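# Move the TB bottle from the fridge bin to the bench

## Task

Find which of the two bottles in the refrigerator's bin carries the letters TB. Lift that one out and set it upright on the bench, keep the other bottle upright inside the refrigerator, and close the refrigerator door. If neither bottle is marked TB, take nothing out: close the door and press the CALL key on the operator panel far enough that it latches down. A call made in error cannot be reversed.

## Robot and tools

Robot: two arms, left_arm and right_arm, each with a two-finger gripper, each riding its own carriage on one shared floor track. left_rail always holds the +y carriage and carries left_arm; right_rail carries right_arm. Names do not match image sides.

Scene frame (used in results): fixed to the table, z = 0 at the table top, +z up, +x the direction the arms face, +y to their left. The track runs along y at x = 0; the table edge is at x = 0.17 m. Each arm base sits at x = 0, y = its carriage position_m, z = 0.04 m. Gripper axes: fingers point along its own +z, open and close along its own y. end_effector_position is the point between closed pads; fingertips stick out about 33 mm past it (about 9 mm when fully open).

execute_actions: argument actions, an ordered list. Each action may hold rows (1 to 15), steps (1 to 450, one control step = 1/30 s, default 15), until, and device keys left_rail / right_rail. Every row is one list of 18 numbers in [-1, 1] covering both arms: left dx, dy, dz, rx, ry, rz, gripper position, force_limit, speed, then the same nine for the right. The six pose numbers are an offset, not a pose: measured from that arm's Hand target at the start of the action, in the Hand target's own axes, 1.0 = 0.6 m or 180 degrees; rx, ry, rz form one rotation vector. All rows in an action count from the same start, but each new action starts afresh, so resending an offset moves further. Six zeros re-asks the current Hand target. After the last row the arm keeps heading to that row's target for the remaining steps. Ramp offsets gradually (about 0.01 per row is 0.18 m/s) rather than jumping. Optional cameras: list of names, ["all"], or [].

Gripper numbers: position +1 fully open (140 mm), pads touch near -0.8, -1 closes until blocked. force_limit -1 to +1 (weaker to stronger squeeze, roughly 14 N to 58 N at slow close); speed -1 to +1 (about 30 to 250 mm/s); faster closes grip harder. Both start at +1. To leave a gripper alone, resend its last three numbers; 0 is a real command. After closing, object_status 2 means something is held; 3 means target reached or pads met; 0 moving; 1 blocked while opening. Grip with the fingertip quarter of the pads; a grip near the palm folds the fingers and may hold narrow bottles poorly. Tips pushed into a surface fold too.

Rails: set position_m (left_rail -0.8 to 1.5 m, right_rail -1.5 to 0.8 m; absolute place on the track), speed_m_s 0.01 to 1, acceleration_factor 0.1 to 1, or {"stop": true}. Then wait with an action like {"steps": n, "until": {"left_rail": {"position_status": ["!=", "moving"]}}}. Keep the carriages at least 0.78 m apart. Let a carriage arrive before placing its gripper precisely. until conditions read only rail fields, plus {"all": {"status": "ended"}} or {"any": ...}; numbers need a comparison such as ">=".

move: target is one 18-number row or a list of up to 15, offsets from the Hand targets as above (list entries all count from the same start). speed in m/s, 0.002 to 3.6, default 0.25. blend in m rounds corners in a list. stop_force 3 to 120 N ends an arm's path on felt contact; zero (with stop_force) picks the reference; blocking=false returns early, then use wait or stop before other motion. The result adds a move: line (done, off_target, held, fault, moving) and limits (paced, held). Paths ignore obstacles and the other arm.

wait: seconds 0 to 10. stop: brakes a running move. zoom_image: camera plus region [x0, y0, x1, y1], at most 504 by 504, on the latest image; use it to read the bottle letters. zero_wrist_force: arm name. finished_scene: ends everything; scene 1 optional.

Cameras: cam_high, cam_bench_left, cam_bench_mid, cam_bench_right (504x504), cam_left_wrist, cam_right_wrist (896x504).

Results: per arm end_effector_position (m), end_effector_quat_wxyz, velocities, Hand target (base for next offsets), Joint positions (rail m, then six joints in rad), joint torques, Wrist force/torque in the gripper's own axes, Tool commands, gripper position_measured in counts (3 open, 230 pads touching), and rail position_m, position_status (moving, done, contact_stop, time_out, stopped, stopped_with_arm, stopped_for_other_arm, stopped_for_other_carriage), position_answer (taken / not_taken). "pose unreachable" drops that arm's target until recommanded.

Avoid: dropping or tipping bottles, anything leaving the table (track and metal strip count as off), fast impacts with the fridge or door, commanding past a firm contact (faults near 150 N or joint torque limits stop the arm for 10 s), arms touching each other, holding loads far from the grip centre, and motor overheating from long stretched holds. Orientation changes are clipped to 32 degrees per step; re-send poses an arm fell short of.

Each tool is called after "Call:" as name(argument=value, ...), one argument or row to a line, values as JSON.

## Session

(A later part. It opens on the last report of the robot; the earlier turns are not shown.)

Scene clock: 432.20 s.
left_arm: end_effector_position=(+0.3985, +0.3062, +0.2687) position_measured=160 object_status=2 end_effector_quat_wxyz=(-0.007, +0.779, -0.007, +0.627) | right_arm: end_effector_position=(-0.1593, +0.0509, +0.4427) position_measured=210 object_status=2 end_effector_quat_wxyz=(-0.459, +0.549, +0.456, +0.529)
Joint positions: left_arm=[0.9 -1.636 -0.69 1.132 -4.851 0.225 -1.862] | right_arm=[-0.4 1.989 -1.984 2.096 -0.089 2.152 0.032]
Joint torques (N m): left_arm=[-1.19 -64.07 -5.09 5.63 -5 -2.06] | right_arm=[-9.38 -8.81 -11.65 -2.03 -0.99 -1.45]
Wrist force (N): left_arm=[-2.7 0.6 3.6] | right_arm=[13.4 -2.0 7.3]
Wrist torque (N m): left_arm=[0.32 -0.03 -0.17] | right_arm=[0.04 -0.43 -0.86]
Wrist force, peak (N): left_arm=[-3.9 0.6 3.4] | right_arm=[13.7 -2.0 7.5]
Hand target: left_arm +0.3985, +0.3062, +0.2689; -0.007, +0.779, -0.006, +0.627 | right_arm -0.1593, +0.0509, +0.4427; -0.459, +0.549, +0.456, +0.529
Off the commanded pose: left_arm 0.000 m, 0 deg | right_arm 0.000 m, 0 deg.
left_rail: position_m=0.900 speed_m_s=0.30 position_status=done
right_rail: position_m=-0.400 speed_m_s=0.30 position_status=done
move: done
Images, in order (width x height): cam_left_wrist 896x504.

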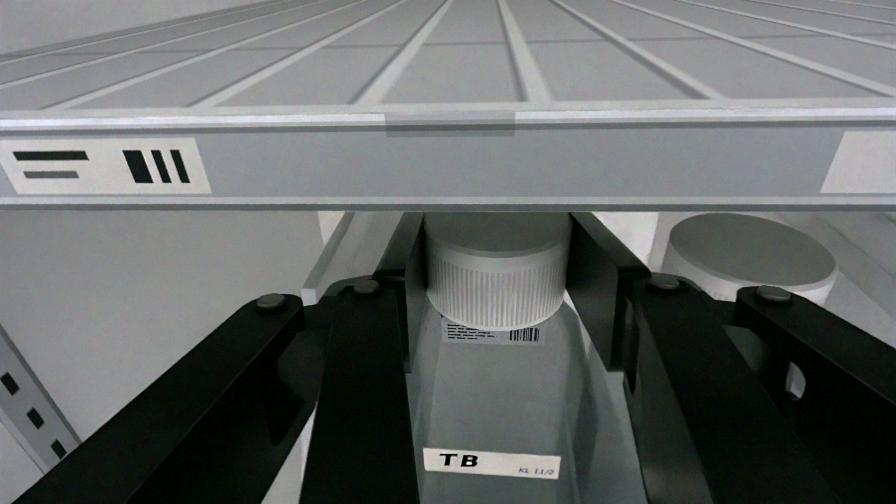

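Call:
move(
  target=[
    [-0.0187,0,-0.0425,0,0.0833,0,-1,0,-1,0,0,0,0,0,0,-1,0,-1],
    [-0.0353,0,-0.0745,0,0.1667,0,-1,0,-1,0,0,0,0,0,0,-1,0,-1],
  ],
  speed=0.06,
  blend=[0.005,0],
  cameras=["cam_left_wrist"],
)

Scene clock: 445.07 s.
left_arm: end_effector_position=(+0.3504, +0.3065, +0.2577) position_measured=160 object_status=2 end_effector_quat_wxyz=(-0.005, +0.590, -0.008, +0.807) | right_arm: end_effector_position=(-0.1593, +0.0509, +0.4427) position_measured=210 object_status=2 end_effector_quat_wxyz=(-0.459, +0.549, +0.456, +0.529)
Joint positions: left_arm=[0.9 -1.706 -0.716 1.851 -3.087 0.333 -4.291] | right_arm=[-0.4 1.989 -1.984 2.096 -0.089 2.152 0.032]
Joint torques (N m): left_arm=[13.79 -39.23 1.84 -0.7 6.73 -2.73] | right_arm=[-9.09 -9.57 -11.59 -2.2 -0.66 -1.12]
Wrist force (N): left_arm=[-3.1 0.1 2.5] | right_arm=[13.5 -1.9 7.3]
Wrist torque (N m): left_arm=[0.24 -0.20 -0.12] | right_arm=[0.05 -0.45 -0.86]
Wrist force, peak (N): left_arm=[-3.8 1.7 3.3] | right_arm=[13.8 -2.3 7.5]
Hand target: left_arm +0.3504, +0.3065, +0.2577; -0.005, +0.590, -0.008, +0.807 | right_arm -0.1593, +0.0509, +0.4427; -0.459, +0.549, +0.456, +0.529
Off the commanded pose: left_arm 0.000 m, 0 deg | right_arm 0.000 m, 0 deg.
left_rail: position_m=0.900 speed_m_s=0.30 position_status=done
right_rail: position_m=-0.400 speed_m_s=0.30 position_status=done
move: done
Images, in order (width x height): cam_left_wrist 896x504.

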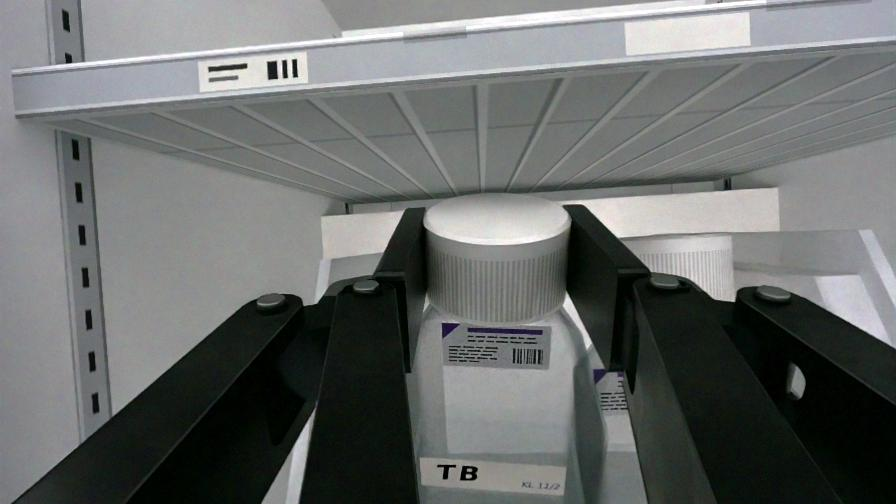

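Call:
move(
  target=[
    [-0.0203,0,-0.0307,0,0.0833,0,-1,0,-1,0,0,0,0,0,0,-1,0,-1],
    [0.016,0,-0.0922,0,0.1,0,-1,0,-1,0,0,0,0,0,0,-1,0,-1],
  ],
  speed=0.06,
  blend=[0.004,0],
  cameras=["cam_left_wrist"],
)

Scene clock: 453.93 s.
left_arm: end_effector_position=(+0.3381, +0.3068, +0.2425) position_measured=160 object_status=2 end_effector_quat_wxyz=(-0.004, +0.493, -0.009, +0.870) | right_arm: end_effector_position=(-0.1593, +0.0509, +0.4427) position_measured=210 object_status=2 end_effector_quat_wxyz=(-0.459, +0.549, +0.456, +0.529)
Joint positions: left_arm=[0.9 -1.677 -0.588 1.829 -2.967 0.547 -4.509] | right_arm=[-0.4 1.989 -1.984 2.096 -0.089 2.152 0.032]
Joint torques (N m): left_arm=[-12.15 -53.62 2.76 -4.31 -1.59 2.69] | right_arm=[-9.32 -9.08 -11.31 -2.12 -0.73 -0.87]
Wrist force (N): left_arm=[5.9 -2.9 6.0] | right_arm=[12.6 -1.8 7.3]
Wrist torque (N m): left_arm=[0.18 -0.16 0.12] | right_arm=[0.05 -0.44 -0.86]
Wrist force, peak (N): left_arm=[8.9 -0.3 6.4] | right_arm=[13.8 -2.0 7.4]
Hand target: left_arm +0.3381, +0.3067, +0.2425; -0.004, +0.493, -0.009, +0.870 (not the last commanded pose) | right_arm -0.1593, +0.0509, +0.4427; -0.459, +0.549, +0.456, +0.529
Off the commanded pose: left_arm 0.044 m, 5 deg | right_arm 0.000 m, 0 deg.
left_rail: position_m=0.900 speed_m_s=0.30 position_status=done
right_rail: position_m=-0.400 speed_m_s=0.30 position_status=done
move: held (left_arm; a check stopped the path); path passed 0 of 2 targets; limits=held
pose unreachable (left arm): on one or more control steps of this call, first in action 0 (counted from 0), this arm could not follow its commanded pose, so it was not sent that pose on those steps. It may still have moved: this result reports where it is.
cause: moving toward the commanded pose would bring a part of the arm (just beyond joint 6 (wrist 2)) too close to the robot's own body.
Images, in order (width x height): cam_left_wrist 896x504.

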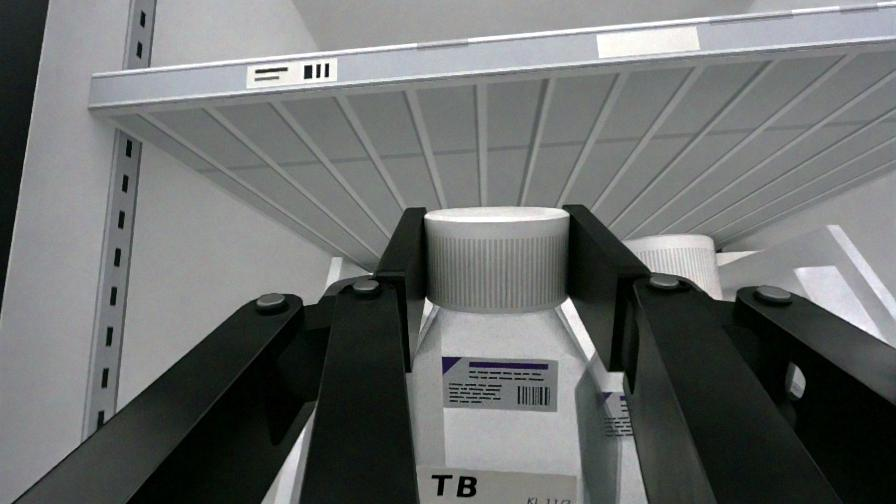

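Call:
move(
  target=[0.0528,0,-0.046,0,0,0,-1,0,-1,0,0,0,0,0,0,-1,0,-1],
  speed=0.05,
  cameras=["cam_left_wrist"],
)

Scene clock: 471.50 s.
left_arm: end_effector_position=(+0.2982, +0.3066, +0.2554) position_measured=160 object_status=2 end_effector_quat_wxyz=(-0.004, +0.493, -0.009, +0.870) | right_arm: end_effector_position=(-0.1593, +0.0509, +0.4427) position_measured=210 object_status=2 end_effector_quat_wxyz=(-0.459, +0.549, +0.456, +0.529)
Joint positions: left_arm=[0.9 -1.745 -0.595 1.835 -3.074 0.561 -4.382] | right_arm=[-0.4 1.989 -1.984 2.096 -0.089 2.152 0.032]
Joint torques (N m): left_arm=[-11.32 -57.46 -19.42 -5.2 6.32 2.75] | right_arm=[-3.45 -9.01 -11.75 -2.09 -0.31 -0.76]
Wrist force (N): left_arm=[-3.5 0.2 3.3] | right_arm=[13.5 -1.9 7.5]
Wrist torque (N m): left_arm=[0.28 -0.11 -0.25] | right_arm=[0.09 -0.47 -0.86]
Wrist force, peak (N): left_arm=[5.0 -2.7 7.2] | right_arm=[13.6 -2.0 7.4]
Hand target: left_arm +0.2981, +0.3065, +0.2555; -0.004, +0.493, -0.009, +0.870 | right_arm -0.1593, +0.0509, +0.4427; -0.459, +0.549, +0.456, +0.529
Off the commanded pose: left_arm 0.000 m, 0 deg | right_arm 0.000 m, 0 deg.
left_rail: position_m=0.900 speed_m_s=0.30 position_status=done
right_rail: position_m=-0.400 speed_m_s=0.30 position_status=done
move: done
Images, in order (width x height): cam_left_wrist 896x504.

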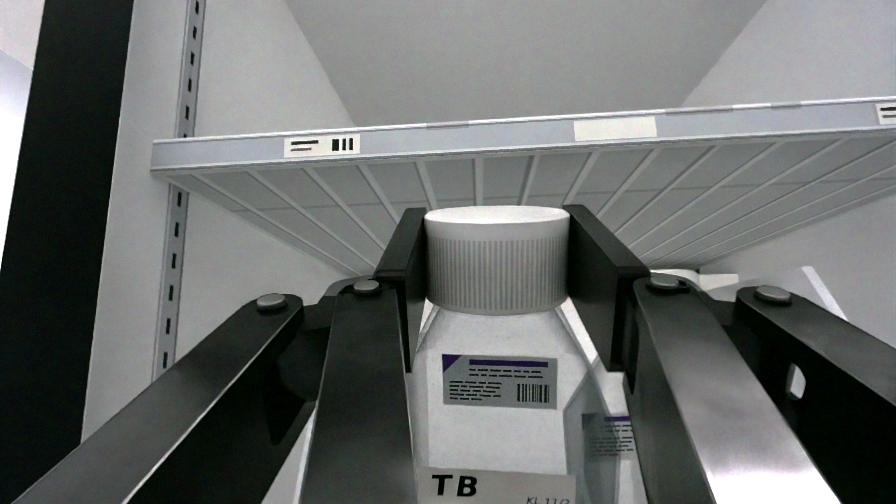

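Call:
move(
  target=[0.1429,0,-0.0308,0,0,0,-1,0,-1,0,0,0,0,0,0,-1,0,-1],
  speed=0.05,
  stop_force=15,
  cameras=["cam_left_wrist"],
)

Scene clock: 476.00 s.
left_arm: end_effector_position=(+0.2383, +0.3054, +0.3196) position_measured=160 object_status=2 end_effector_quat_wxyz=(-0.004, +0.493, -0.009, +0.870) | right_arm: end_effector_position=(-0.1593, +0.0509, +0.4427) position_measured=210 object_status=2 end_effector_quat_wxyz=(-0.459, +0.549, +0.456, +0.529)
Joint positions: left_arm=[0.9 -1.846 -0.704 1.851 -3.128 0.594 -4.207] | right_arm=[-0.4 1.989 -1.984 2.096 -0.089 2.152 0.032]
Joint torques (N m): left_arm=[-11.82 -57.52 -25.03 -4.6 5.83 2.71] | right_arm=[-0.32 -8.88 -11.45 -2.04 -0.15 -0.57]
Wrist force (N): left_arm=[-3.8 -0.2 3.4] | right_arm=[13.3 -2.0 7.3]
Wrist torque (N m): left_arm=[0.25 0.08 -0.19] | right_arm=[0.05 -0.43 -0.86]
Wrist force, peak (N): left_arm=[-4.6 0.3 3.5] | right_arm=[13.7 -2.1 7.4]
Hand target: left_arm +0.2383, +0.3054, +0.3196; -0.004, +0.493, -0.009, +0.870 | right_arm -0.1593, +0.0509, +0.4427; -0.459, +0.549, +0.456, +0.529
Off the commanded pose: left_arm 0.000 m, 0 deg | right_arm 0.000 m, 0 deg.
left_rail: position_m=0.900 speed_m_s=0.30 position_status=done
right_rail: position_m=-0.400 speed_m_s=0.30 position_status=done
move: done
Images, in order (width x height): cam_left_wrist 896x504.

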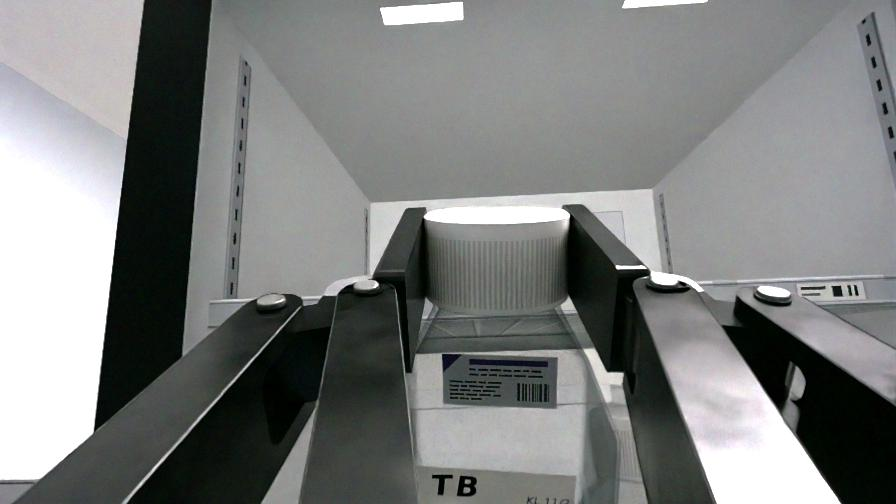

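Call:
move(
  target=[
    [0.12,0,-0.0254,0,0,0,-1,0,-1,0,0,0,0,0,0,-1,0,-1],
    [0.2813,0,-0.0839,0,0,0,-1,0,-1,0,0,0,0,0,0,-1,0,-1],
    [0.3241,0,-0.1553,0,0,0,-1,0,-1,0,0,0,0,0,0,-1,0,-1],
  ],
  speed=0.08,
  blend=[0.01,0.02,0],
  stop_force=20,
  cameras=["cam_left_wrist","cam_bench_mid"],
)

Scene clock: 482.63 s.
left_arm: end_effector_position=(+0.0585, +0.3033, +0.4386) position_measured=160 object_status=2 end_effector_quat_wxyz=(-0.004, +0.493, -0.009, +0.870) | right_arm: end_effector_position=(-0.1593, +0.0509, +0.4427) position_measured=210 object_status=2 end_effector_quat_wxyz=(-0.459, +0.549, +0.456, +0.529)
Joint positions: left_arm=[0.9 -2.122 -0.827 1.703 -3.156 0.743 -3.829] | right_arm=[-0.4 1.989 -1.984 2.096 -0.089 2.152 0.032]
Joint torques (N m): left_arm=[-9.63 -39.65 -27.41 -2.75 5.12 2.67] | right_arm=[2.3 -8.65 -12.13 -1.99 -0.13 -0.29]
Wrist force (N): left_arm=[-3.0 0.3 1.9] | right_arm=[13.3 -1.7 7.4]
Wrist torque (N m): left_arm=[0.28 -0.21 -0.24] | right_arm=[0.06 -0.43 -0.86]
Wrist force, peak (N): left_arm=[-4.8 0.0 3.5] | right_arm=[13.6 -1.8 7.5]
Hand target: left_arm +0.0585, +0.3033, +0.4386; -0.004, +0.493, -0.009, +0.870 | right_arm -0.1593, +0.0509, +0.4427; -0.459, +0.549, +0.456, +0.529
Off the commanded pose: left_arm 0.000 m, 0 deg | right_arm 0.000 m, 0 deg.
left_rail: position_m=0.900 speed_m_s=0.30 position_status=done
right_rail: position_m=-0.400 speed_m_s=0.30 position_status=done
move: done
Images, in order (width x height): cam_bench_mid 504x504, cam_left_wrist 896x504.

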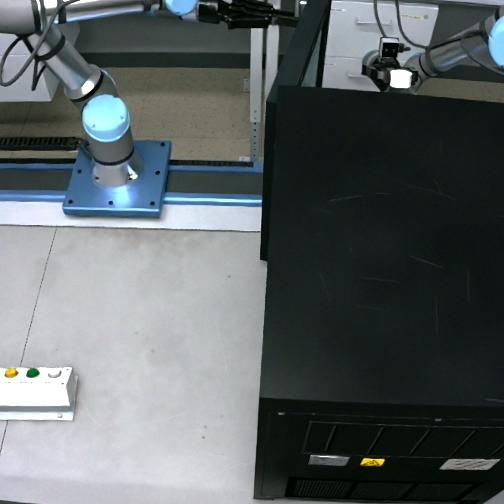

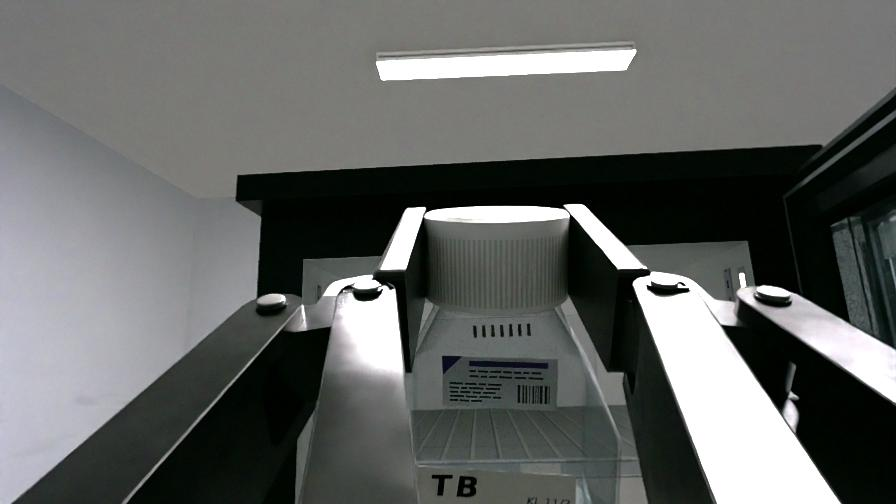

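Call:
move(
  target=[0,0,0,0,-0.2405,0,-1,0,-1,0,0,0,0,0,0,-1,0,-1],
  speed=0.25,
)

Call:
execute_actions(
  actions=[
    {"left_rail":{"position_m":1.5,"acceleration_factor":0.3},"steps":240,"until":{"left_rail":{"position_status":["!=","moving"]}}},
  ],
  cameras=["cam_left_wrist","cam_bench_left"],
)

Scene clock: 488.37 s.
left_arm: end_effector_position=(+0.0585, +0.3033, +0.4386) position_measured=160 object_status=2 end_effector_quat_wxyz=(-0.007, +0.779, -0.006, +0.627) | right_arm: end_effector_position=(-0.1593, +0.0509, +0.4427) position_measured=210 object_status=2 end_effector_quat_wxyz=(-0.459, +0.549, +0.456, +0.529)
Joint positions: left_arm=[0.9 -2.168 -0.822 1.084 -3.774 0.634 -2.819] | right_arm=[-0.4 1.989 -1.984 2.096 -0.089 2.152 0.032]
Joint torques (N m): left_arm=[14.49 -42.82 -32.17 0.74 1.19 3.07] | right_arm=[3.17 -9.11 -11.62 -1.9 -0.19 -0.27]
Wrist force (N): left_arm=[-2.4 0.3 3.2] | right_arm=[13.5 -1.7 7.4]
Wrist torque (N m): left_arm=[0.26 0.01 -0.18] | right_arm=[0.06 -0.48 -0.86]
Wrist force, peak (N): left_arm=[-4.2 -4.3 3.4] | right_arm=[13.7 -1.9 7.3]
Hand target: left_arm +0.0585, +0.3033, +0.4386; -0.007, +0.779, -0.006, +0.627 | right_arm -0.1593, +0.0509, +0.4427; -0.459, +0.549, +0.456, +0.529
Off the commanded pose: left_arm 0.000 m, 0 deg | right_arm 0.000 m, 0 deg.
left_rail: position_m=0.900 speed_m_s=0.30 position_status=done
right_rail: position_m=-0.400 speed_m_s=0.30 position_status=done
move: done

Scene clock: 491.40 s.
left_arm: end_effector_position=(+0.0585, +0.9032, +0.4386) position_measured=160 object_status=2 end_effector_quat_wxyz=(-0.007, +0.779, -0.006, +0.627) | right_arm: end_effector_position=(-0.1593, +0.0509, +0.4427) position_measured=210 object_status=2 end_effector_quat_wxyz=(-0.459, +0.549, +0.456, +0.529)
Joint positions: left_arm=[1.5 -2.168 -0.822 1.083 -3.774 0.634 -2.818] | right_arm=[-0.4 1.989 -1.984 2.096 -0.089 2.152 0.032]
Joint torques (N m): left_arm=[7.14 -57.02 -21.84 2.31 0.39 2.58] | right_arm=[2.62 -8.65 -12.85 -1.89 -0.2 -0.19]
Wrist force (N): left_arm=[-2.7 0.6 3.1] | right_arm=[13.6 -1.7 7.3]
Wrist torque (N m): left_arm=[0.33 0.09 -0.18] | right_arm=[0.06 -0.49 -0.86]
Wrist force, peak (N): left_arm=[-3.0 1.6 3.5] | right_arm=[13.7 -1.7 7.5]
Hand target: left_arm +0.0585, +0.9032, +0.4386; -0.007, +0.779, -0.006, +0.627 | right_arm -0.1593, +0.0509, +0.4427; -0.459, +0.549, +0.456, +0.529
Tool commands: left_gripper/position=-1.0 left_gripper/force_limit=+0.0 left_gripper/speed=-1.0 right_gripper/position=-1.0 right_gripper/force_limit=+0.0 right_gripper/speed=-1.0
Off the commanded pose: left_arm 0.000 m, 0 deg | right_arm 0.000 m, 0 deg.
left_rail: position_m=1.500 speed_m_s=0.30 position_status=done
right_rail: position_m=-0.400 speed_m_s=0.30 position_status=done
Images, in order (width x height): cam_bench_left 504x504, cam_left_wrist 896x504.

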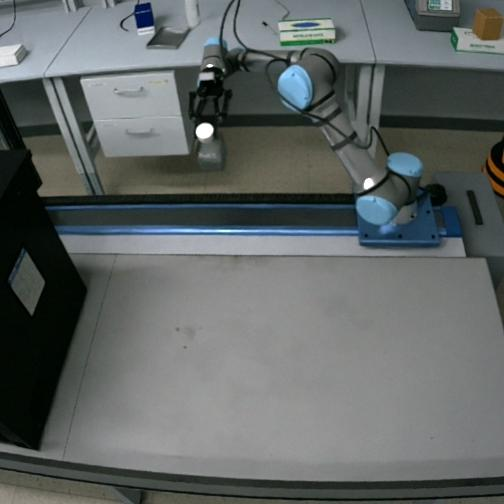

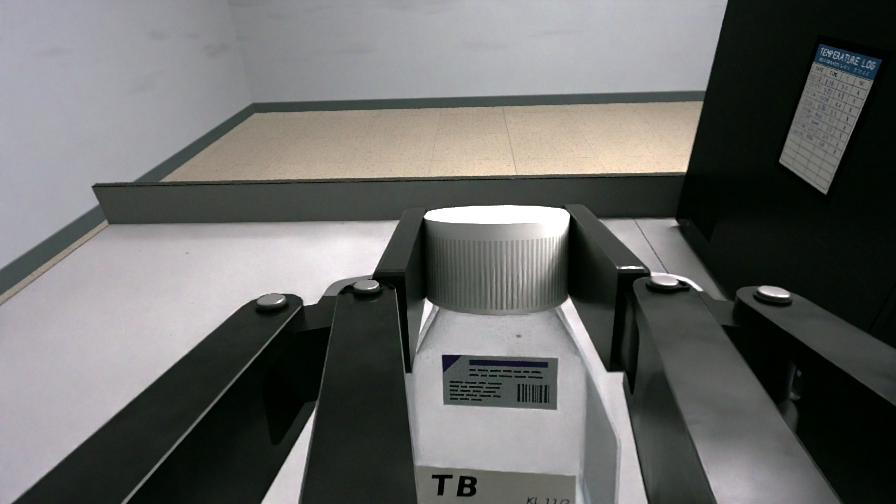

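Call:
zoom_image(
  camera="cam_bench_left",
  region=[160, 60, 280, 180],
)

Scaled by 4.200 from the camera's 504x504 image, which has a finer 720x720 frame.

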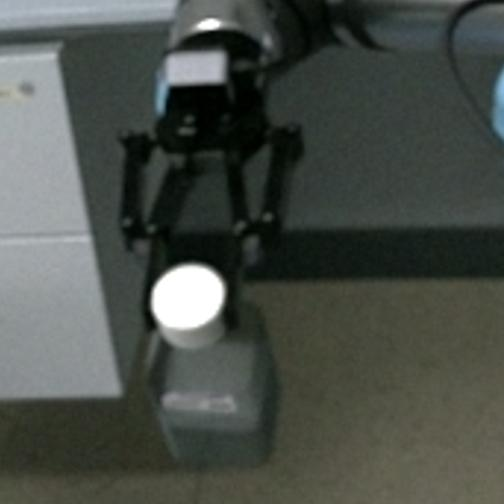

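Call:
move(
  target=[-0.2734,0,0.606,0,0.089,0,-1,0,-1,0,0,0,0,0,0,-1,0,-1],
  speed=0.2,
  cameras=["cam_left_wrist","cam_bench_left"],
)

Call:
zoom_image(
  camera="cam_bench_left",
  region=[120, 200, 280, 360],
)

Scene clock: 505.90 s.
left_arm: end_effector_position=(+0.3783, +0.9074, +0.2003) position_measured=160 object_status=2 end_effector_quat_wxyz=(-0.007, +0.686, -0.007, +0.728) | right_arm: end_effector_position=(-0.1593, +0.0509, +0.4427) position_measured=210 object_status=2 end_effector_quat_wxyz=(-0.459, +0.549, +0.456, +0.529)
Joint positions: left_arm=[1.5 -1.682 -0.597 1.685 -3.736 0.126 -3.613] | right_arm=[-0.4 1.989 -1.984 2.096 -0.089 2.152 0.032]
Joint torques (N m): left_arm=[14.85 -61.14 1.11 0.32 4.55 -2.76] | right_arm=[2.99 -8.72 -12.58 -1.9 0.01 0.18]
Wrist force (N): left_arm=[-2.5 0.3 2.9] | right_arm=[13.6 -1.8 7.5]
Wrist torque (N m): left_arm=[0.31 -0.11 -0.09] | right_arm=[0.05 -0.49 -0.87]
Wrist force, peak (N): left_arm=[-4.8 2.1 4.9] | right_arm=[13.7 -1.8 7.5]
Hand target: left_arm +0.3784, +0.9073, +0.2004; -0.006, +0.684, -0.007, +0.729 | right_arm -0.1593, +0.0509, +0.4427; -0.459, +0.549, +0.456, +0.529
Off the commanded pose: left_arm 0.000 m, 0 deg | right_arm 0.000 m, 0 deg.
left_rail: position_m=1.500 speed_m_s=0.30 position_status=done
right_rail: position_m=-0.400 speed_m_s=0.30 position_status=done
move: done
Images, in order (width x height): cam_bench_left 504x504, cam_left_wrist 896x504.

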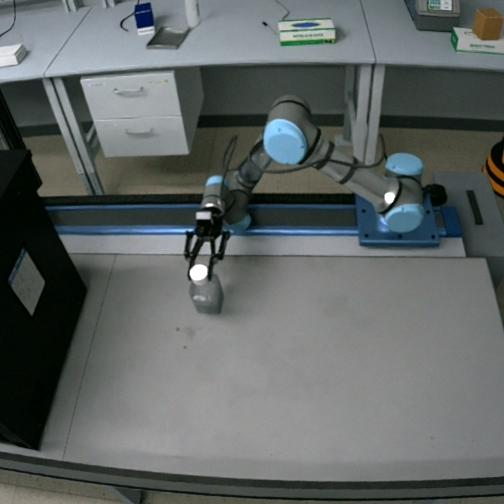

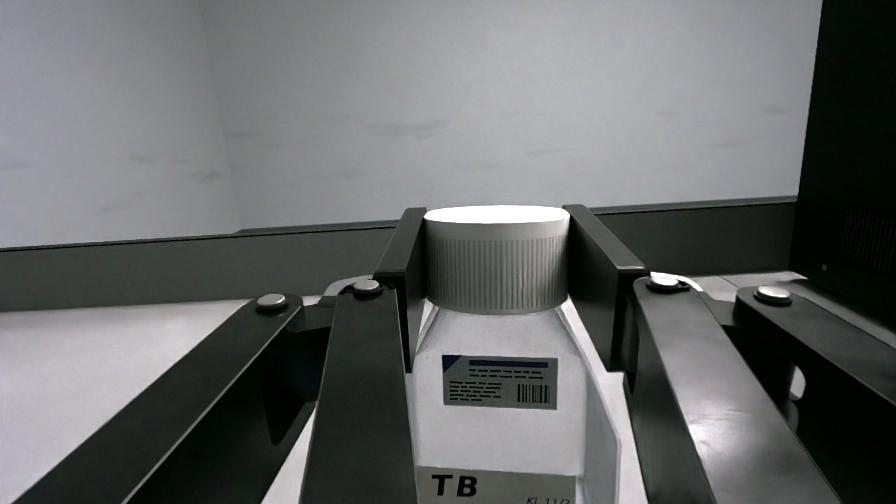

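Scaled by 3.150 from the camera's 504x504 image, which has a finer 720x720 frame.

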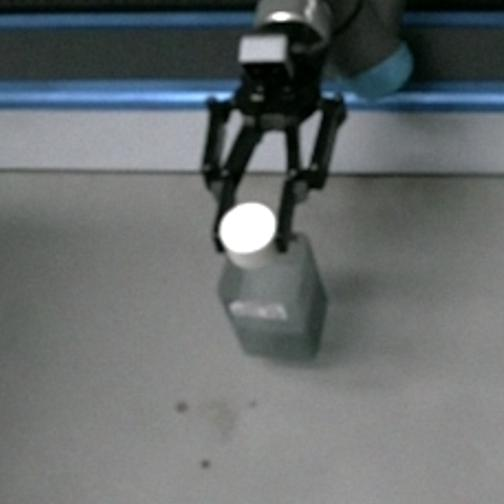

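Call:
move(
  target=[-0.1,0,-0.006,0,0,0,-1,0,-1,0,0,0,0,0,0,-1,0,-1],
  speed=0.015,
  stop_force=5,
  cameras=["cam_left_wrist","cam_bench_left"],
)

Call:
zoom_image(
  camera="cam_bench_left",
  region=[120, 200, 280, 360],
)

Scene clock: 510.13 s.
left_arm: end_effector_position=(+0.3783, +0.9076, +0.1902) position_measured=160 object_status=2 end_effector_quat_wxyz=(-0.007, +0.685, -0.007, +0.728) | right_arm: end_effector_position=(-0.1593, +0.0509, +0.4427) position_measured=210 object_status=2 end_effector_quat_wxyz=(-0.459, +0.549, +0.456, +0.529)
Joint positions: left_arm=[1.5 -1.682 -0.577 1.68 -3.745 0.126 -3.619] | right_arm=[-0.4 1.989 -1.984 2.096 -0.089 2.152 0.032]
Joint torques (N m): left_arm=[14.48 -60.22 1.03 0.33 4.3 2.43] | right_arm=[2.15 -8.95 -12.13 -1.74 0.12 0.36]
Wrist force (N): left_arm=[-2.5 0.2 2.6] | right_arm=[13.6 -1.7 7.4]
Wrist torque (N m): left_arm=[0.29 -0.13 -0.10] | right_arm=[0.06 -0.49 -0.86]
Wrist force, peak (N): left_arm=[-4.0 0.5 2.5] | right_arm=[13.7 -1.7 7.4]
Hand target: left_arm +0.3783, +0.9076, +0.1902; -0.007, +0.685, -0.007, +0.728 (not the last commanded pose) | right_arm -0.1593, +0.0509, +0.4427; -0.459, +0.549, +0.456, +0.529
Off the commanded pose: left_arm 0.050 m, 0 deg | right_arm 0.000 m, 0 deg.
left_rail: position_m=1.500 speed_m_s=0.30 position_status=done
right_rail: position_m=-0.400 speed_m_s=0.30 position_status=done
move: held (left_arm; a check stopped the path); limits=held
pose unreachable (left arm): on one or more control steps of this call, first in action 0 (counted from 0), this arm could not follow its commanded pose, so it was not sent that pose on those steps. It may still have moved: this result reports where it is.
cause: moving toward the commanded pose would bring a part of the arm (just beyond joint 5 (wrist 1)) too close to the robot's own body.
Images, in order (width x height): cam_bench_left 504x504, cam_left_wrist 896x504.

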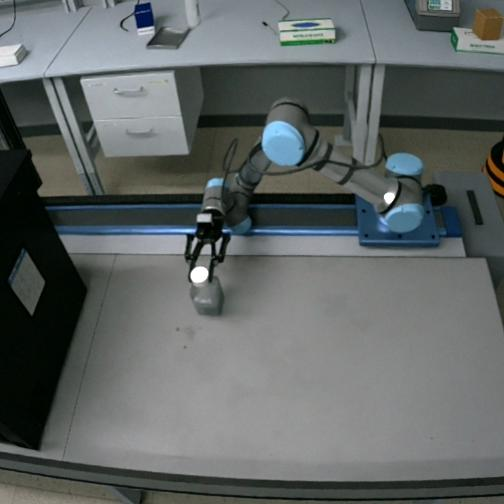

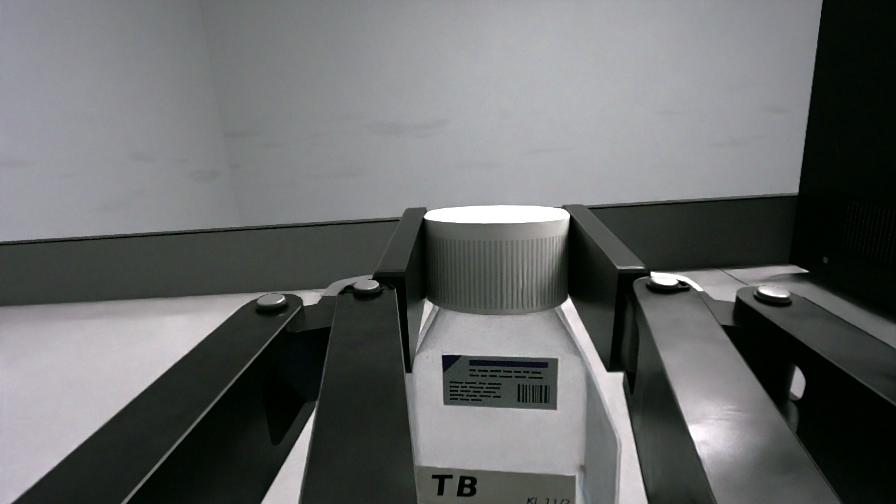

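Scaled by 3.150 from the camera's 504x504 image, which has a finer 720x720 frame.

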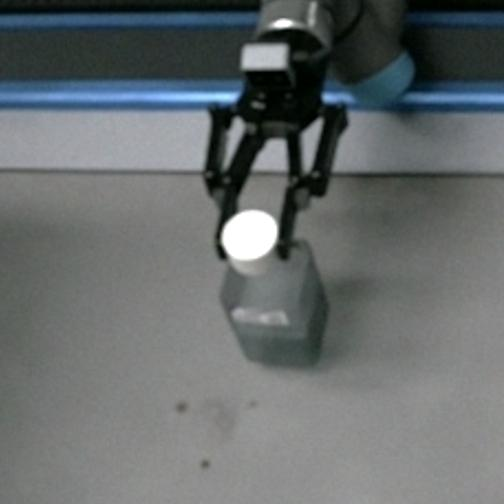

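Call:
move(
  target=[-0.008,-0.1167,0.2,0.1667,0,0.01,-1,0,-1,0,0,0,0,0,0,-1,0,-1],
  speed=0.12,
  cameras=["cam_left_wrist"],
)

Scene clock: 515.00 s.
left_arm: end_effector_position=(+0.3803, +0.9088, +0.1902) position_measured=160 object_status=2 end_effector_quat_wxyz=(-0.010, +0.685, -0.004, +0.728) | right_arm: end_effector_position=(-0.1593, +0.0509, +0.4427) position_measured=210 object_status=2 end_effector_quat_wxyz=(-0.459, +0.549, +0.456, +0.529)
Joint positions: left_arm=[1.5 -1.679 -0.573 1.672 -3.751 0.13 -3.609] | right_arm=[-0.4 1.989 -1.984 2.096 -0.089 2.152 0.032]
Joint torques (N m): left_arm=[-11.08 -62.04 1.49 0.28 -0.56 -2.28] | right_arm=[2.61 -8.71 -13.26 -1.81 0.14 0.43]
Wrist force (N): left_arm=[-2.6 0.3 3.0] | right_arm=[13.6 -1.7 7.5]
Wrist torque (N m): left_arm=[0.31 -0.08 -0.10] | right_arm=[0.07 -0.49 -0.86]
Wrist force, peak (N): left_arm=[-4.1 -0.3 5.2] | right_arm=[13.6 -1.7 7.6]
Hand target: left_arm +0.3802, +0.9088, +0.1902; -0.009, +0.685, -0.004, +0.728 (not the last commanded pose) | right_arm -0.1593, +0.0509, +0.4427; -0.459, +0.549, +0.456, +0.529
Off the commanded pose: left_arm 0.137 m, 30 deg | right_arm 0.000 m, 0 deg.
left_rail: position_m=1.500 speed_m_s=0.30 position_status=done
right_rail: position_m=-0.400 speed_m_s=0.30 position_status=done
move: held (left_arm; a check stopped the path); limits=held
pose unreachable (left arm): on one or more control steps of this call, first in action 0 (counted from 0), this arm could not follow its commanded pose, so it was not sent that pose on those steps. It may still have moved: this result reports where it is.
cause: moving toward the commanded pose would bring a part of the arm (just beyond joint 5 (wrist 1)) too close to the robot's own body.
Images, in order (width x height): cam_left_wrist 896x504.

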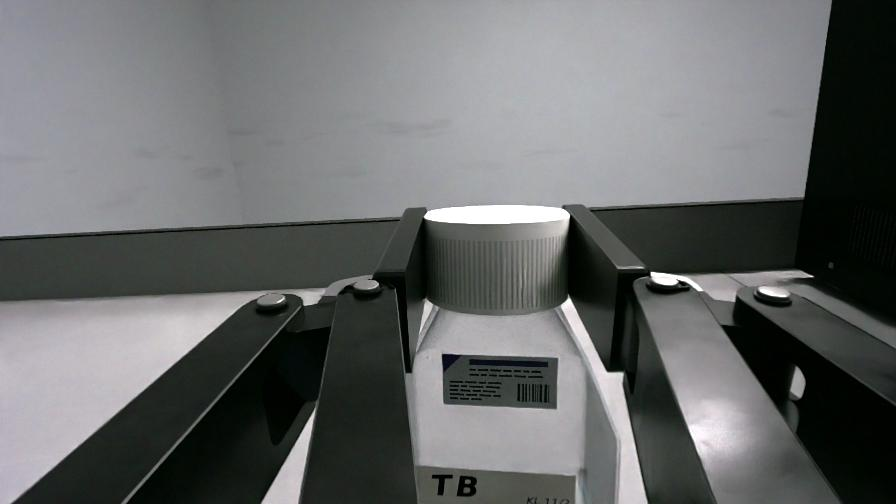

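Call:
move(
  target=[
    [0.15,0,0,0,0,0,-1,0,-1,0,0,0,0,0,0,-1,0,-1],
    [0.142,-0.1167,0.2,0.163,0,0.01,-1,0,-1,0,0,0,0,0,0,-1,0,-1],
  ],
  speed=0.12,
  blend=[0.01,0],
)

Call:
move(
  target=[-0.15,0,-0.01,0,0,0,-1,0,-1,0,0,0,0,0,0,-1,0,-1],
  speed=0.08,
  stop_force=8,
  cameras=["cam_left_wrist","cam_bench_left"],
)

Scene clock: 521.57 s.
left_arm: end_effector_position=(+0.4942, +0.9779, +0.2839) position_measured=160 object_status=2 end_effector_quat_wxyz=(-0.194, +0.660, +0.170, +0.705) | right_arm: end_effector_position=(-0.1593, +0.0509, +0.4427) position_measured=210 object_status=2 end_effector_quat_wxyz=(-0.459, +0.549, +0.456, +0.529)
Joint positions: left_arm=[1.5 -1.438 -0.5 1.166 -3.622 0.393 -3.296] | right_arm=[-0.4 1.989 -1.984 2.096 -0.089 2.152 0.032]
Joint torques (N m): left_arm=[14.41 -51.95 -32.26 2.52 3.02 2.76] | right_arm=[2.69 -8.03 -13.21 -1.69 0.11 0.69]
Wrist force (N): left_arm=[-3.2 0.4 2.9] | right_arm=[13.5 -1.6 7.4]
Wrist torque (N m): left_arm=[0.33 0.01 -0.20] | right_arm=[0.08 -0.48 -0.86]
Wrist force, peak (N): left_arm=[-3.9 -0.1 3.1] | right_arm=[13.7 -1.6 7.4]
Hand target: left_arm +0.4943, +0.9779, +0.2839; -0.194, +0.660, +0.170, +0.705 | right_arm -0.1593, +0.0509, +0.4427; -0.459, +0.549, +0.456, +0.529
Off the commanded pose: left_arm 0.000 m, 0 deg | right_arm 0.000 m, 0 deg.
left_rail: position_m=1.500 speed_m_s=0.30 position_status=done
right_rail: position_m=-0.400 speed_m_s=0.30 position_status=done
move: done

Scene clock: 523.87 s.
left_arm: end_effector_position=(+0.4938, +0.9794, +0.1938) position_measured=160 object_status=2 end_effector_quat_wxyz=(-0.194, +0.660, +0.170, +0.705) | right_arm: end_effector_position=(-0.1593, +0.0509, +0.4427) position_measured=210 object_status=2 end_effector_quat_wxyz=(-0.459, +0.549, +0.456, +0.529)
Joint positions: left_arm=[1.5 -1.438 -0.349 1.123 -3.73 0.393 -3.296] | right_arm=[-0.4 1.989 -1.984 2.096 -0.089 2.152 0.032]
Joint torques (N m): left_arm=[-8.65 -51.61 -29.61 -0.88 2.86 3.22] | right_arm=[1.96 -8.89 -13.53 -1.6 0.14 0.74]
Wrist force (N): left_arm=[-3.2 0.3 2.6] | right_arm=[13.2 -1.6 7.3]
Wrist torque (N m): left_arm=[0.31 0.02 -0.20] | right_arm=[0.09 -0.42 -0.87]
Wrist force, peak (N): left_arm=[-4.1 0.3 2.5] | right_arm=[13.5 -1.6 7.6]
Hand target: left_arm +0.4938, +0.9794, +0.1938; -0.194, +0.660, +0.170, +0.705 | right_arm -0.1593, +0.0509, +0.4427; -0.459, +0.549, +0.456, +0.529
Off the commanded pose: left_arm 0.000 m, 0 deg | right_arm 0.000 m, 0 deg.
left_rail: position_m=1.500 speed_m_s=0.30 position_status=done
right_rail: position_m=-0.400 speed_m_s=0.30 position_status=done
move: done
Images, in order (width x height): cam_bench_left 504x504, cam_left_wrist 896x504.

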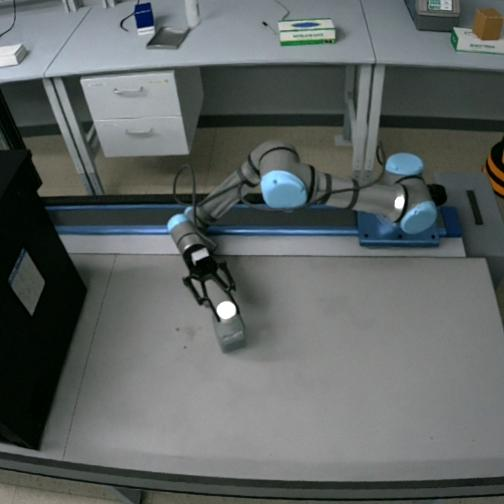

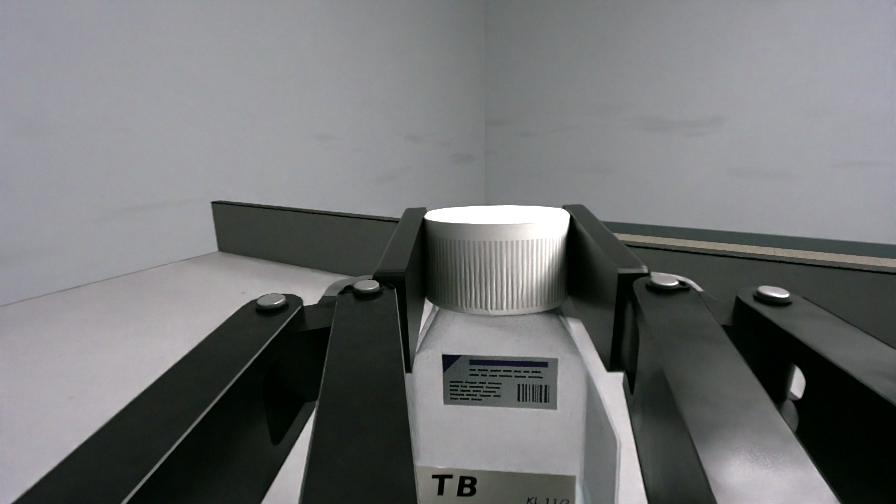

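Call:
move(
  target=[-0.11,0,-0.006,0,0,0,-1,0,-1,0,0,0,0,0,0,-1,0,-1],
  speed=0.012,
  stop_force=4,
  cameras=["cam_left_wrist","cam_bench_left"],
)

Call:
zoom_image(
  camera="cam_bench_left",
  region=[150, 240, 310, 400],
)

Scene clock: 537.50 s.
left_arm: end_effector_position=(+0.4940, +0.9796, +0.1802) position_measured=160 object_status=2 end_effector_quat_wxyz=(-0.193, +0.660, +0.171, +0.705) | right_arm: end_effector_position=(-0.1593, +0.0509, +0.4427) position_measured=210 object_status=2 end_effector_quat_wxyz=(-0.459, +0.549, +0.456, +0.529)
Joint positions: left_arm=[1.5 -1.438 -0.324 1.109 -3.745 0.393 -3.296] | right_arm=[-0.4 1.989 -1.984 2.096 -0.089 2.152 0.032]
Joint torques (N m): left_arm=[0.12 -58.55 -15.43 0.68 0.56 -0.05] | right_arm=[3.07 -8.04 -13.58 -1.45 0.35 0.93]
Wrist force (N): left_arm=[-3.3 0.1 2.9] | right_arm=[13.4 -1.8 7.3]
Wrist torque (N m): left_arm=[0.27 0.04 -0.21] | right_arm=[0.04 -0.46 -0.86]
Wrist force, peak (N): left_arm=[-3.7 0.0 2.8] | right_arm=[13.7 -1.8 7.5]
Hand target: left_arm +0.4940, +0.9796, +0.1802; -0.193, +0.660, +0.171, +0.705 (not the last commanded pose) | right_arm -0.1593, +0.0509, +0.4427; -0.459, +0.549, +0.456, +0.529
Tool commands: left_gripper/position=-1.0 left_gripper/force_limit=+0.003922 left_gripper/speed=-1.0 right_gripper/position=-1.0 right_gripper/force_limit=+0.0 right_gripper/speed=-1.0
Off the commanded pose: left_arm 0.053 m, 0 deg | right_arm 0.000 m, 0 deg.
FORCE FAULT: contact force on the left arm reached its limit, and that arm stopped for 10 seconds. The contact can be on any part of that arm, not only on its tool. That arm's remaining commands of this call were not run. That arm's target is now where it stood when the stop ended, not its last command. That arm accepts commands again.
left_rail: position_m=1.500 speed_m_s=0.30 position_status=done
right_rail: position_m=-0.400 speed_m_s=0.30 position_status=done
move: fault (left_arm)
Images, in order (width x height): cam_bench_left 504x504, cam_left_wrist 896x504.

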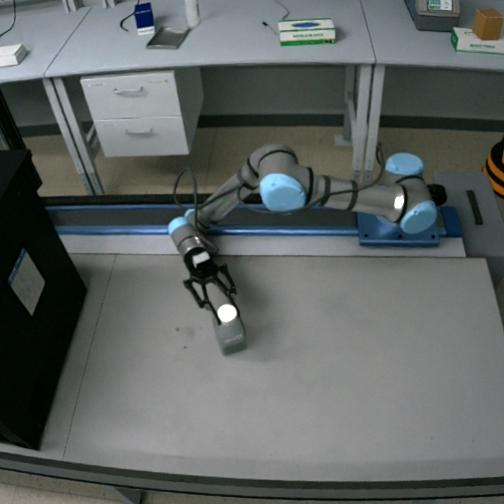

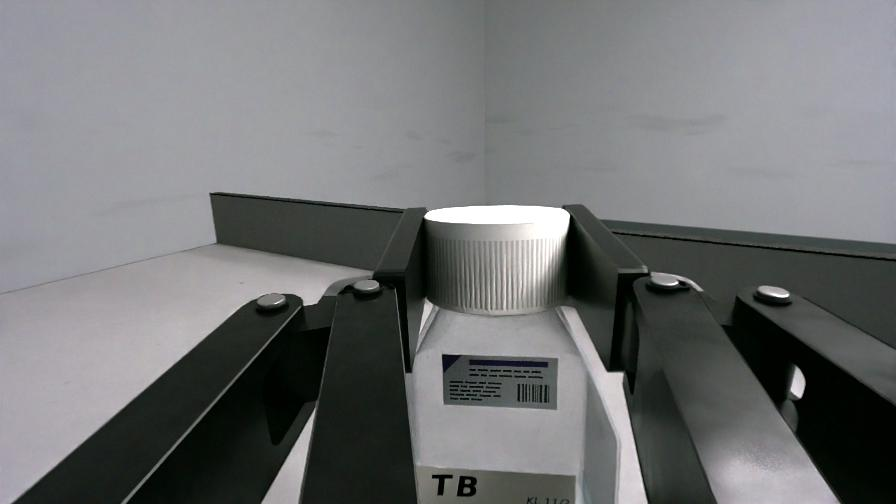

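Scaled by 3.150 from the camera's 504x504 image, which has a finer 720x720 frame.

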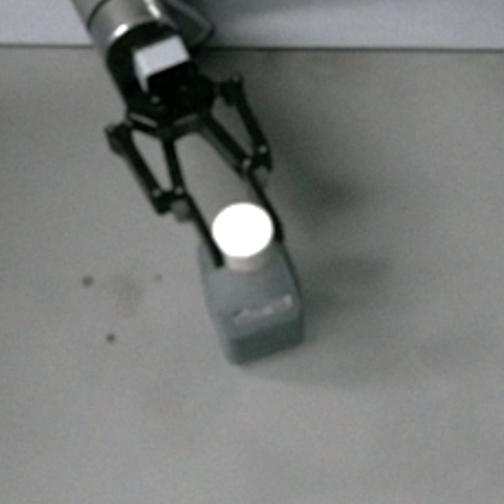

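Call:
move(
  target=[0.0333,0,0.002,0,0,0,-1,0,-1,0,0,0,0,0,0,-1,0,-1],
  speed=0.05,
)

Call:
move(
  target=[0,0,0,0,-0.0556,0,-1,0,-1,0,0,0,0,0,0,-1,0,-1],
  speed=0.1,
  cameras=["cam_left_wrist","cam_bench_left"],
)

Call:
zoom_image(
  camera="cam_bench_left",
  region=[150, 240, 310, 400],
)

Scene clock: 549.57 s.
left_arm: end_effector_position=(+0.4939, +0.9793, +0.2000) position_measured=160 object_status=2 end_effector_quat_wxyz=(-0.193, +0.660, +0.171, +0.705) | right_arm: end_effector_position=(-0.1593, +0.0509, +0.4427) position_measured=210 object_status=2 end_effector_quat_wxyz=(-0.459, +0.549, +0.456, +0.529)
Joint positions: left_arm=[1.5 -1.438 -0.36 1.125 -3.726 0.393 -3.296] | right_arm=[-0.4 1.989 -1.984 2.096 -0.089 2.152 0.032]
Joint torques (N m): left_arm=[-10.56 -69.78 -2.51 2.62 2.61 -2.4] | right_arm=[3.35 -7.58 -14.58 -1.48 0.76 1.14]
Wrist force (N): left_arm=[-3.4 0.5 2.4] | right_arm=[13.4 -1.7 7.4]
Wrist torque (N m): left_arm=[0.34 0.07 -0.20] | right_arm=[0.07 -0.45 -0.86]
Wrist force, peak (N): left_arm=[-4.5 -0.1 2.7] | right_arm=[13.7 -1.6 7.6]
Hand target: left_arm +0.4939, +0.9793, +0.2002; -0.193, +0.660, +0.171, +0.705 | right_arm -0.1593, +0.0509, +0.4427; -0.459, +0.549, +0.456, +0.529
Off the commanded pose: left_arm 0.000 m, 0 deg | right_arm 0.000 m, 0 deg.
left_rail: position_m=1.500 speed_m_s=0.30 position_status=done
right_rail: position_m=-0.400 speed_m_s=0.30 position_status=done
move: done

Scene clock: 551.17 s.
left_arm: end_effector_position=(+0.4939, +0.9793, +0.2002) position_measured=160 object_status=2 end_effector_quat_wxyz=(-0.177, +0.719, +0.187, +0.645) | right_arm: end_effector_position=(-0.1593, +0.0509, +0.4427) position_measured=210 object_status=2 end_effector_quat_wxyz=(-0.459, +0.549, +0.456, +0.529)
Joint positions: left_arm=[1.5 -1.436 -0.359 0.939 -3.994 0.401 -2.877] | right_arm=[-0.4 1.989 -1.984 2.096 -0.089 2.152 0.032]
Joint torques (N m): left_arm=[14.6 -70.36 -30.48 0.34 1.4 2.68] | right_arm=[2.6 -8.02 -14.3 -1.52 0.71 1.12]
Wrist force (N): left_arm=[-3.1 0.4 3.1] | right_arm=[13.5 -1.7 7.6]
Wrist torque (N m): left_arm=[0.29 0.11 -0.19] | right_arm=[0.06 -0.47 -0.86]
Wrist force, peak (N): left_arm=[-3.6 -4.3 3.0] | right_arm=[13.6 -1.8 7.5]
Hand target: left_arm +0.4939, +0.9793, +0.2002; -0.177, +0.719, +0.187, +0.645 | right_arm -0.1593, +0.0509, +0.4427; -0.459, +0.549, +0.456, +0.529
Off the commanded pose: left_arm 0.000 m, 0 deg | right_arm 0.000 m, 0 deg.
left_rail: position_m=1.500 speed_m_s=0.30 position_status=done
right_rail: position_m=-0.400 speed_m_s=0.30 position_status=done
move: done
Images, in order (width x height): cam_bench_left 504x504, cam_left_wrist 896x504.

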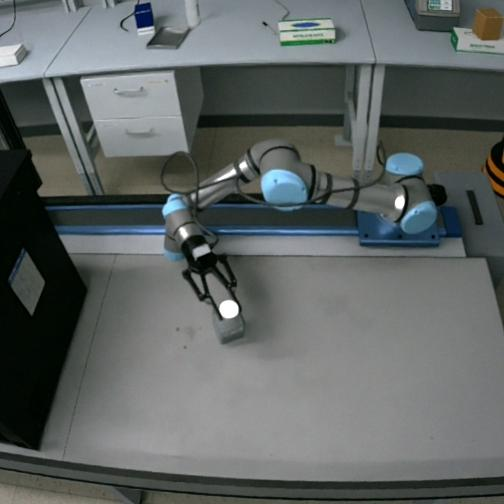

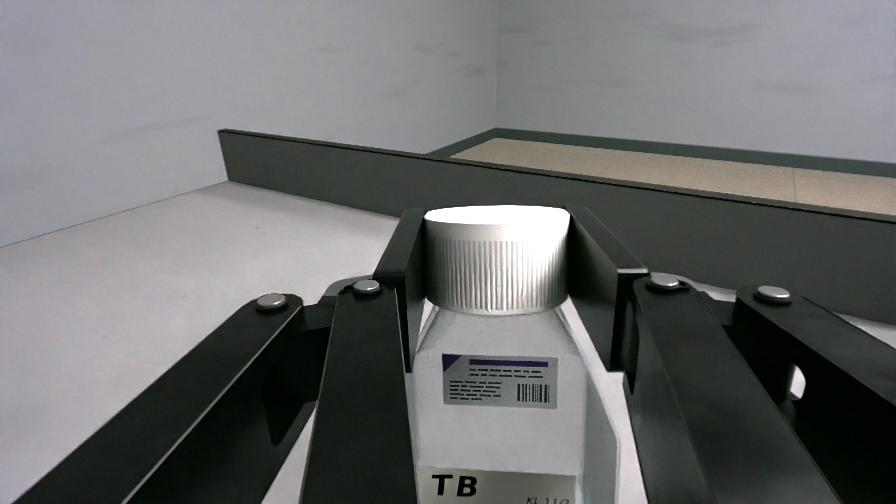

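Scaled by 3.150 from the camera's 504x504 image, which has a finer 720x720 frame.

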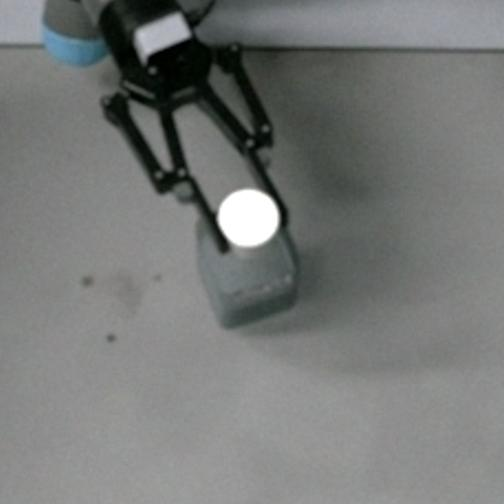

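Call:
move(
  target=[-0.083,0,0.0087,0,0,0,-1,0,-1,0,0,0,0,0,0,-1,0,-1],
  speed=0.012,
  stop_force=12,
  cameras=["cam_left_wrist","cam_bench_left"],
)

Call:
zoom_image(
  camera="cam_bench_left",
  region=[150, 240, 310, 400],
)

Scene clock: 558.27 s.
left_arm: end_effector_position=(+0.4937, +0.9796, +0.1730) position_measured=160 object_status=2 end_effector_quat_wxyz=(-0.177, +0.719, +0.187, +0.645) | right_arm: end_effector_position=(-0.1593, +0.0509, +0.4427) position_measured=210 object_status=2 end_effector_quat_wxyz=(-0.459, +0.549, +0.456, +0.529)
Joint positions: left_arm=[1.5 -1.437 -0.315 0.925 -4.024 0.401 -2.876] | right_arm=[-0.4 1.989 -1.984 2.096 -0.089 2.152 0.032]
Joint torques (N m): left_arm=[-10.59 -69.38 -3.54 2.6 1.47 -2.33] | right_arm=[2.73 -8.6 -13.91 -1.46 0.77 1.08]
Wrist force (N): left_arm=[1.1 1.3 2.8] | right_arm=[13.6 -1.7 7.5]
Wrist torque (N m): left_arm=[0.26 0.00 -0.28] | right_arm=[0.06 -0.49 -0.86]
Wrist force, peak (N): left_arm=[11.0 1.0 2.1] | right_arm=[13.6 -1.9 7.6]
Hand target: left_arm +0.4937, +0.9796, +0.1730; -0.177, +0.719, +0.187, +0.645 (not the last commanded pose) | right_arm -0.1593, +0.0509, +0.4427; -0.459, +0.549, +0.456, +0.529
Off the commanded pose: left_arm 0.023 m, 0 deg | right_arm 0.000 m, 0 deg.
left_rail: position_m=1.500 speed_m_s=0.30 position_status=done
right_rail: position_m=-0.400 speed_m_s=0.30 position_status=done
move: contact (left_arm)
Images, in order (width x height): cam_bench_left 504x504, cam_left_wrist 896x504.

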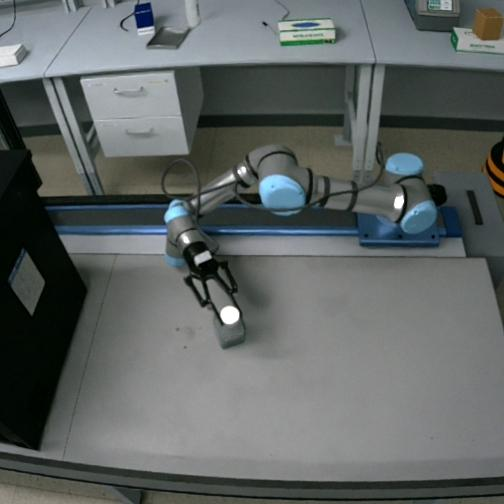

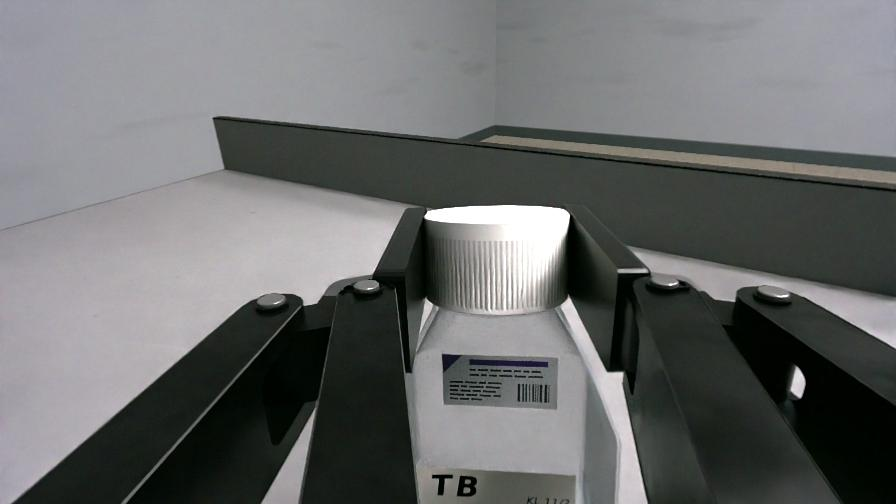

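Scaled by 3.150 from the camera's 504x504 image, which has a finer 720x720 frame.

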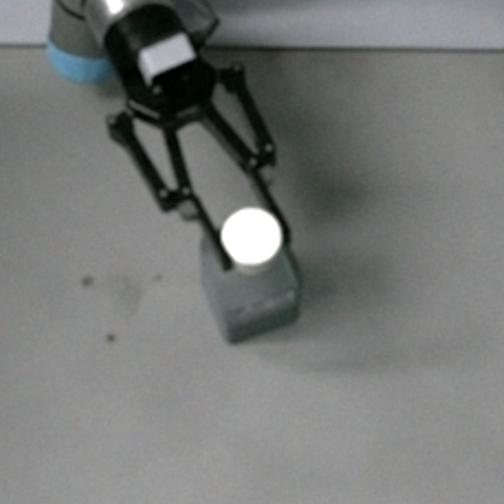

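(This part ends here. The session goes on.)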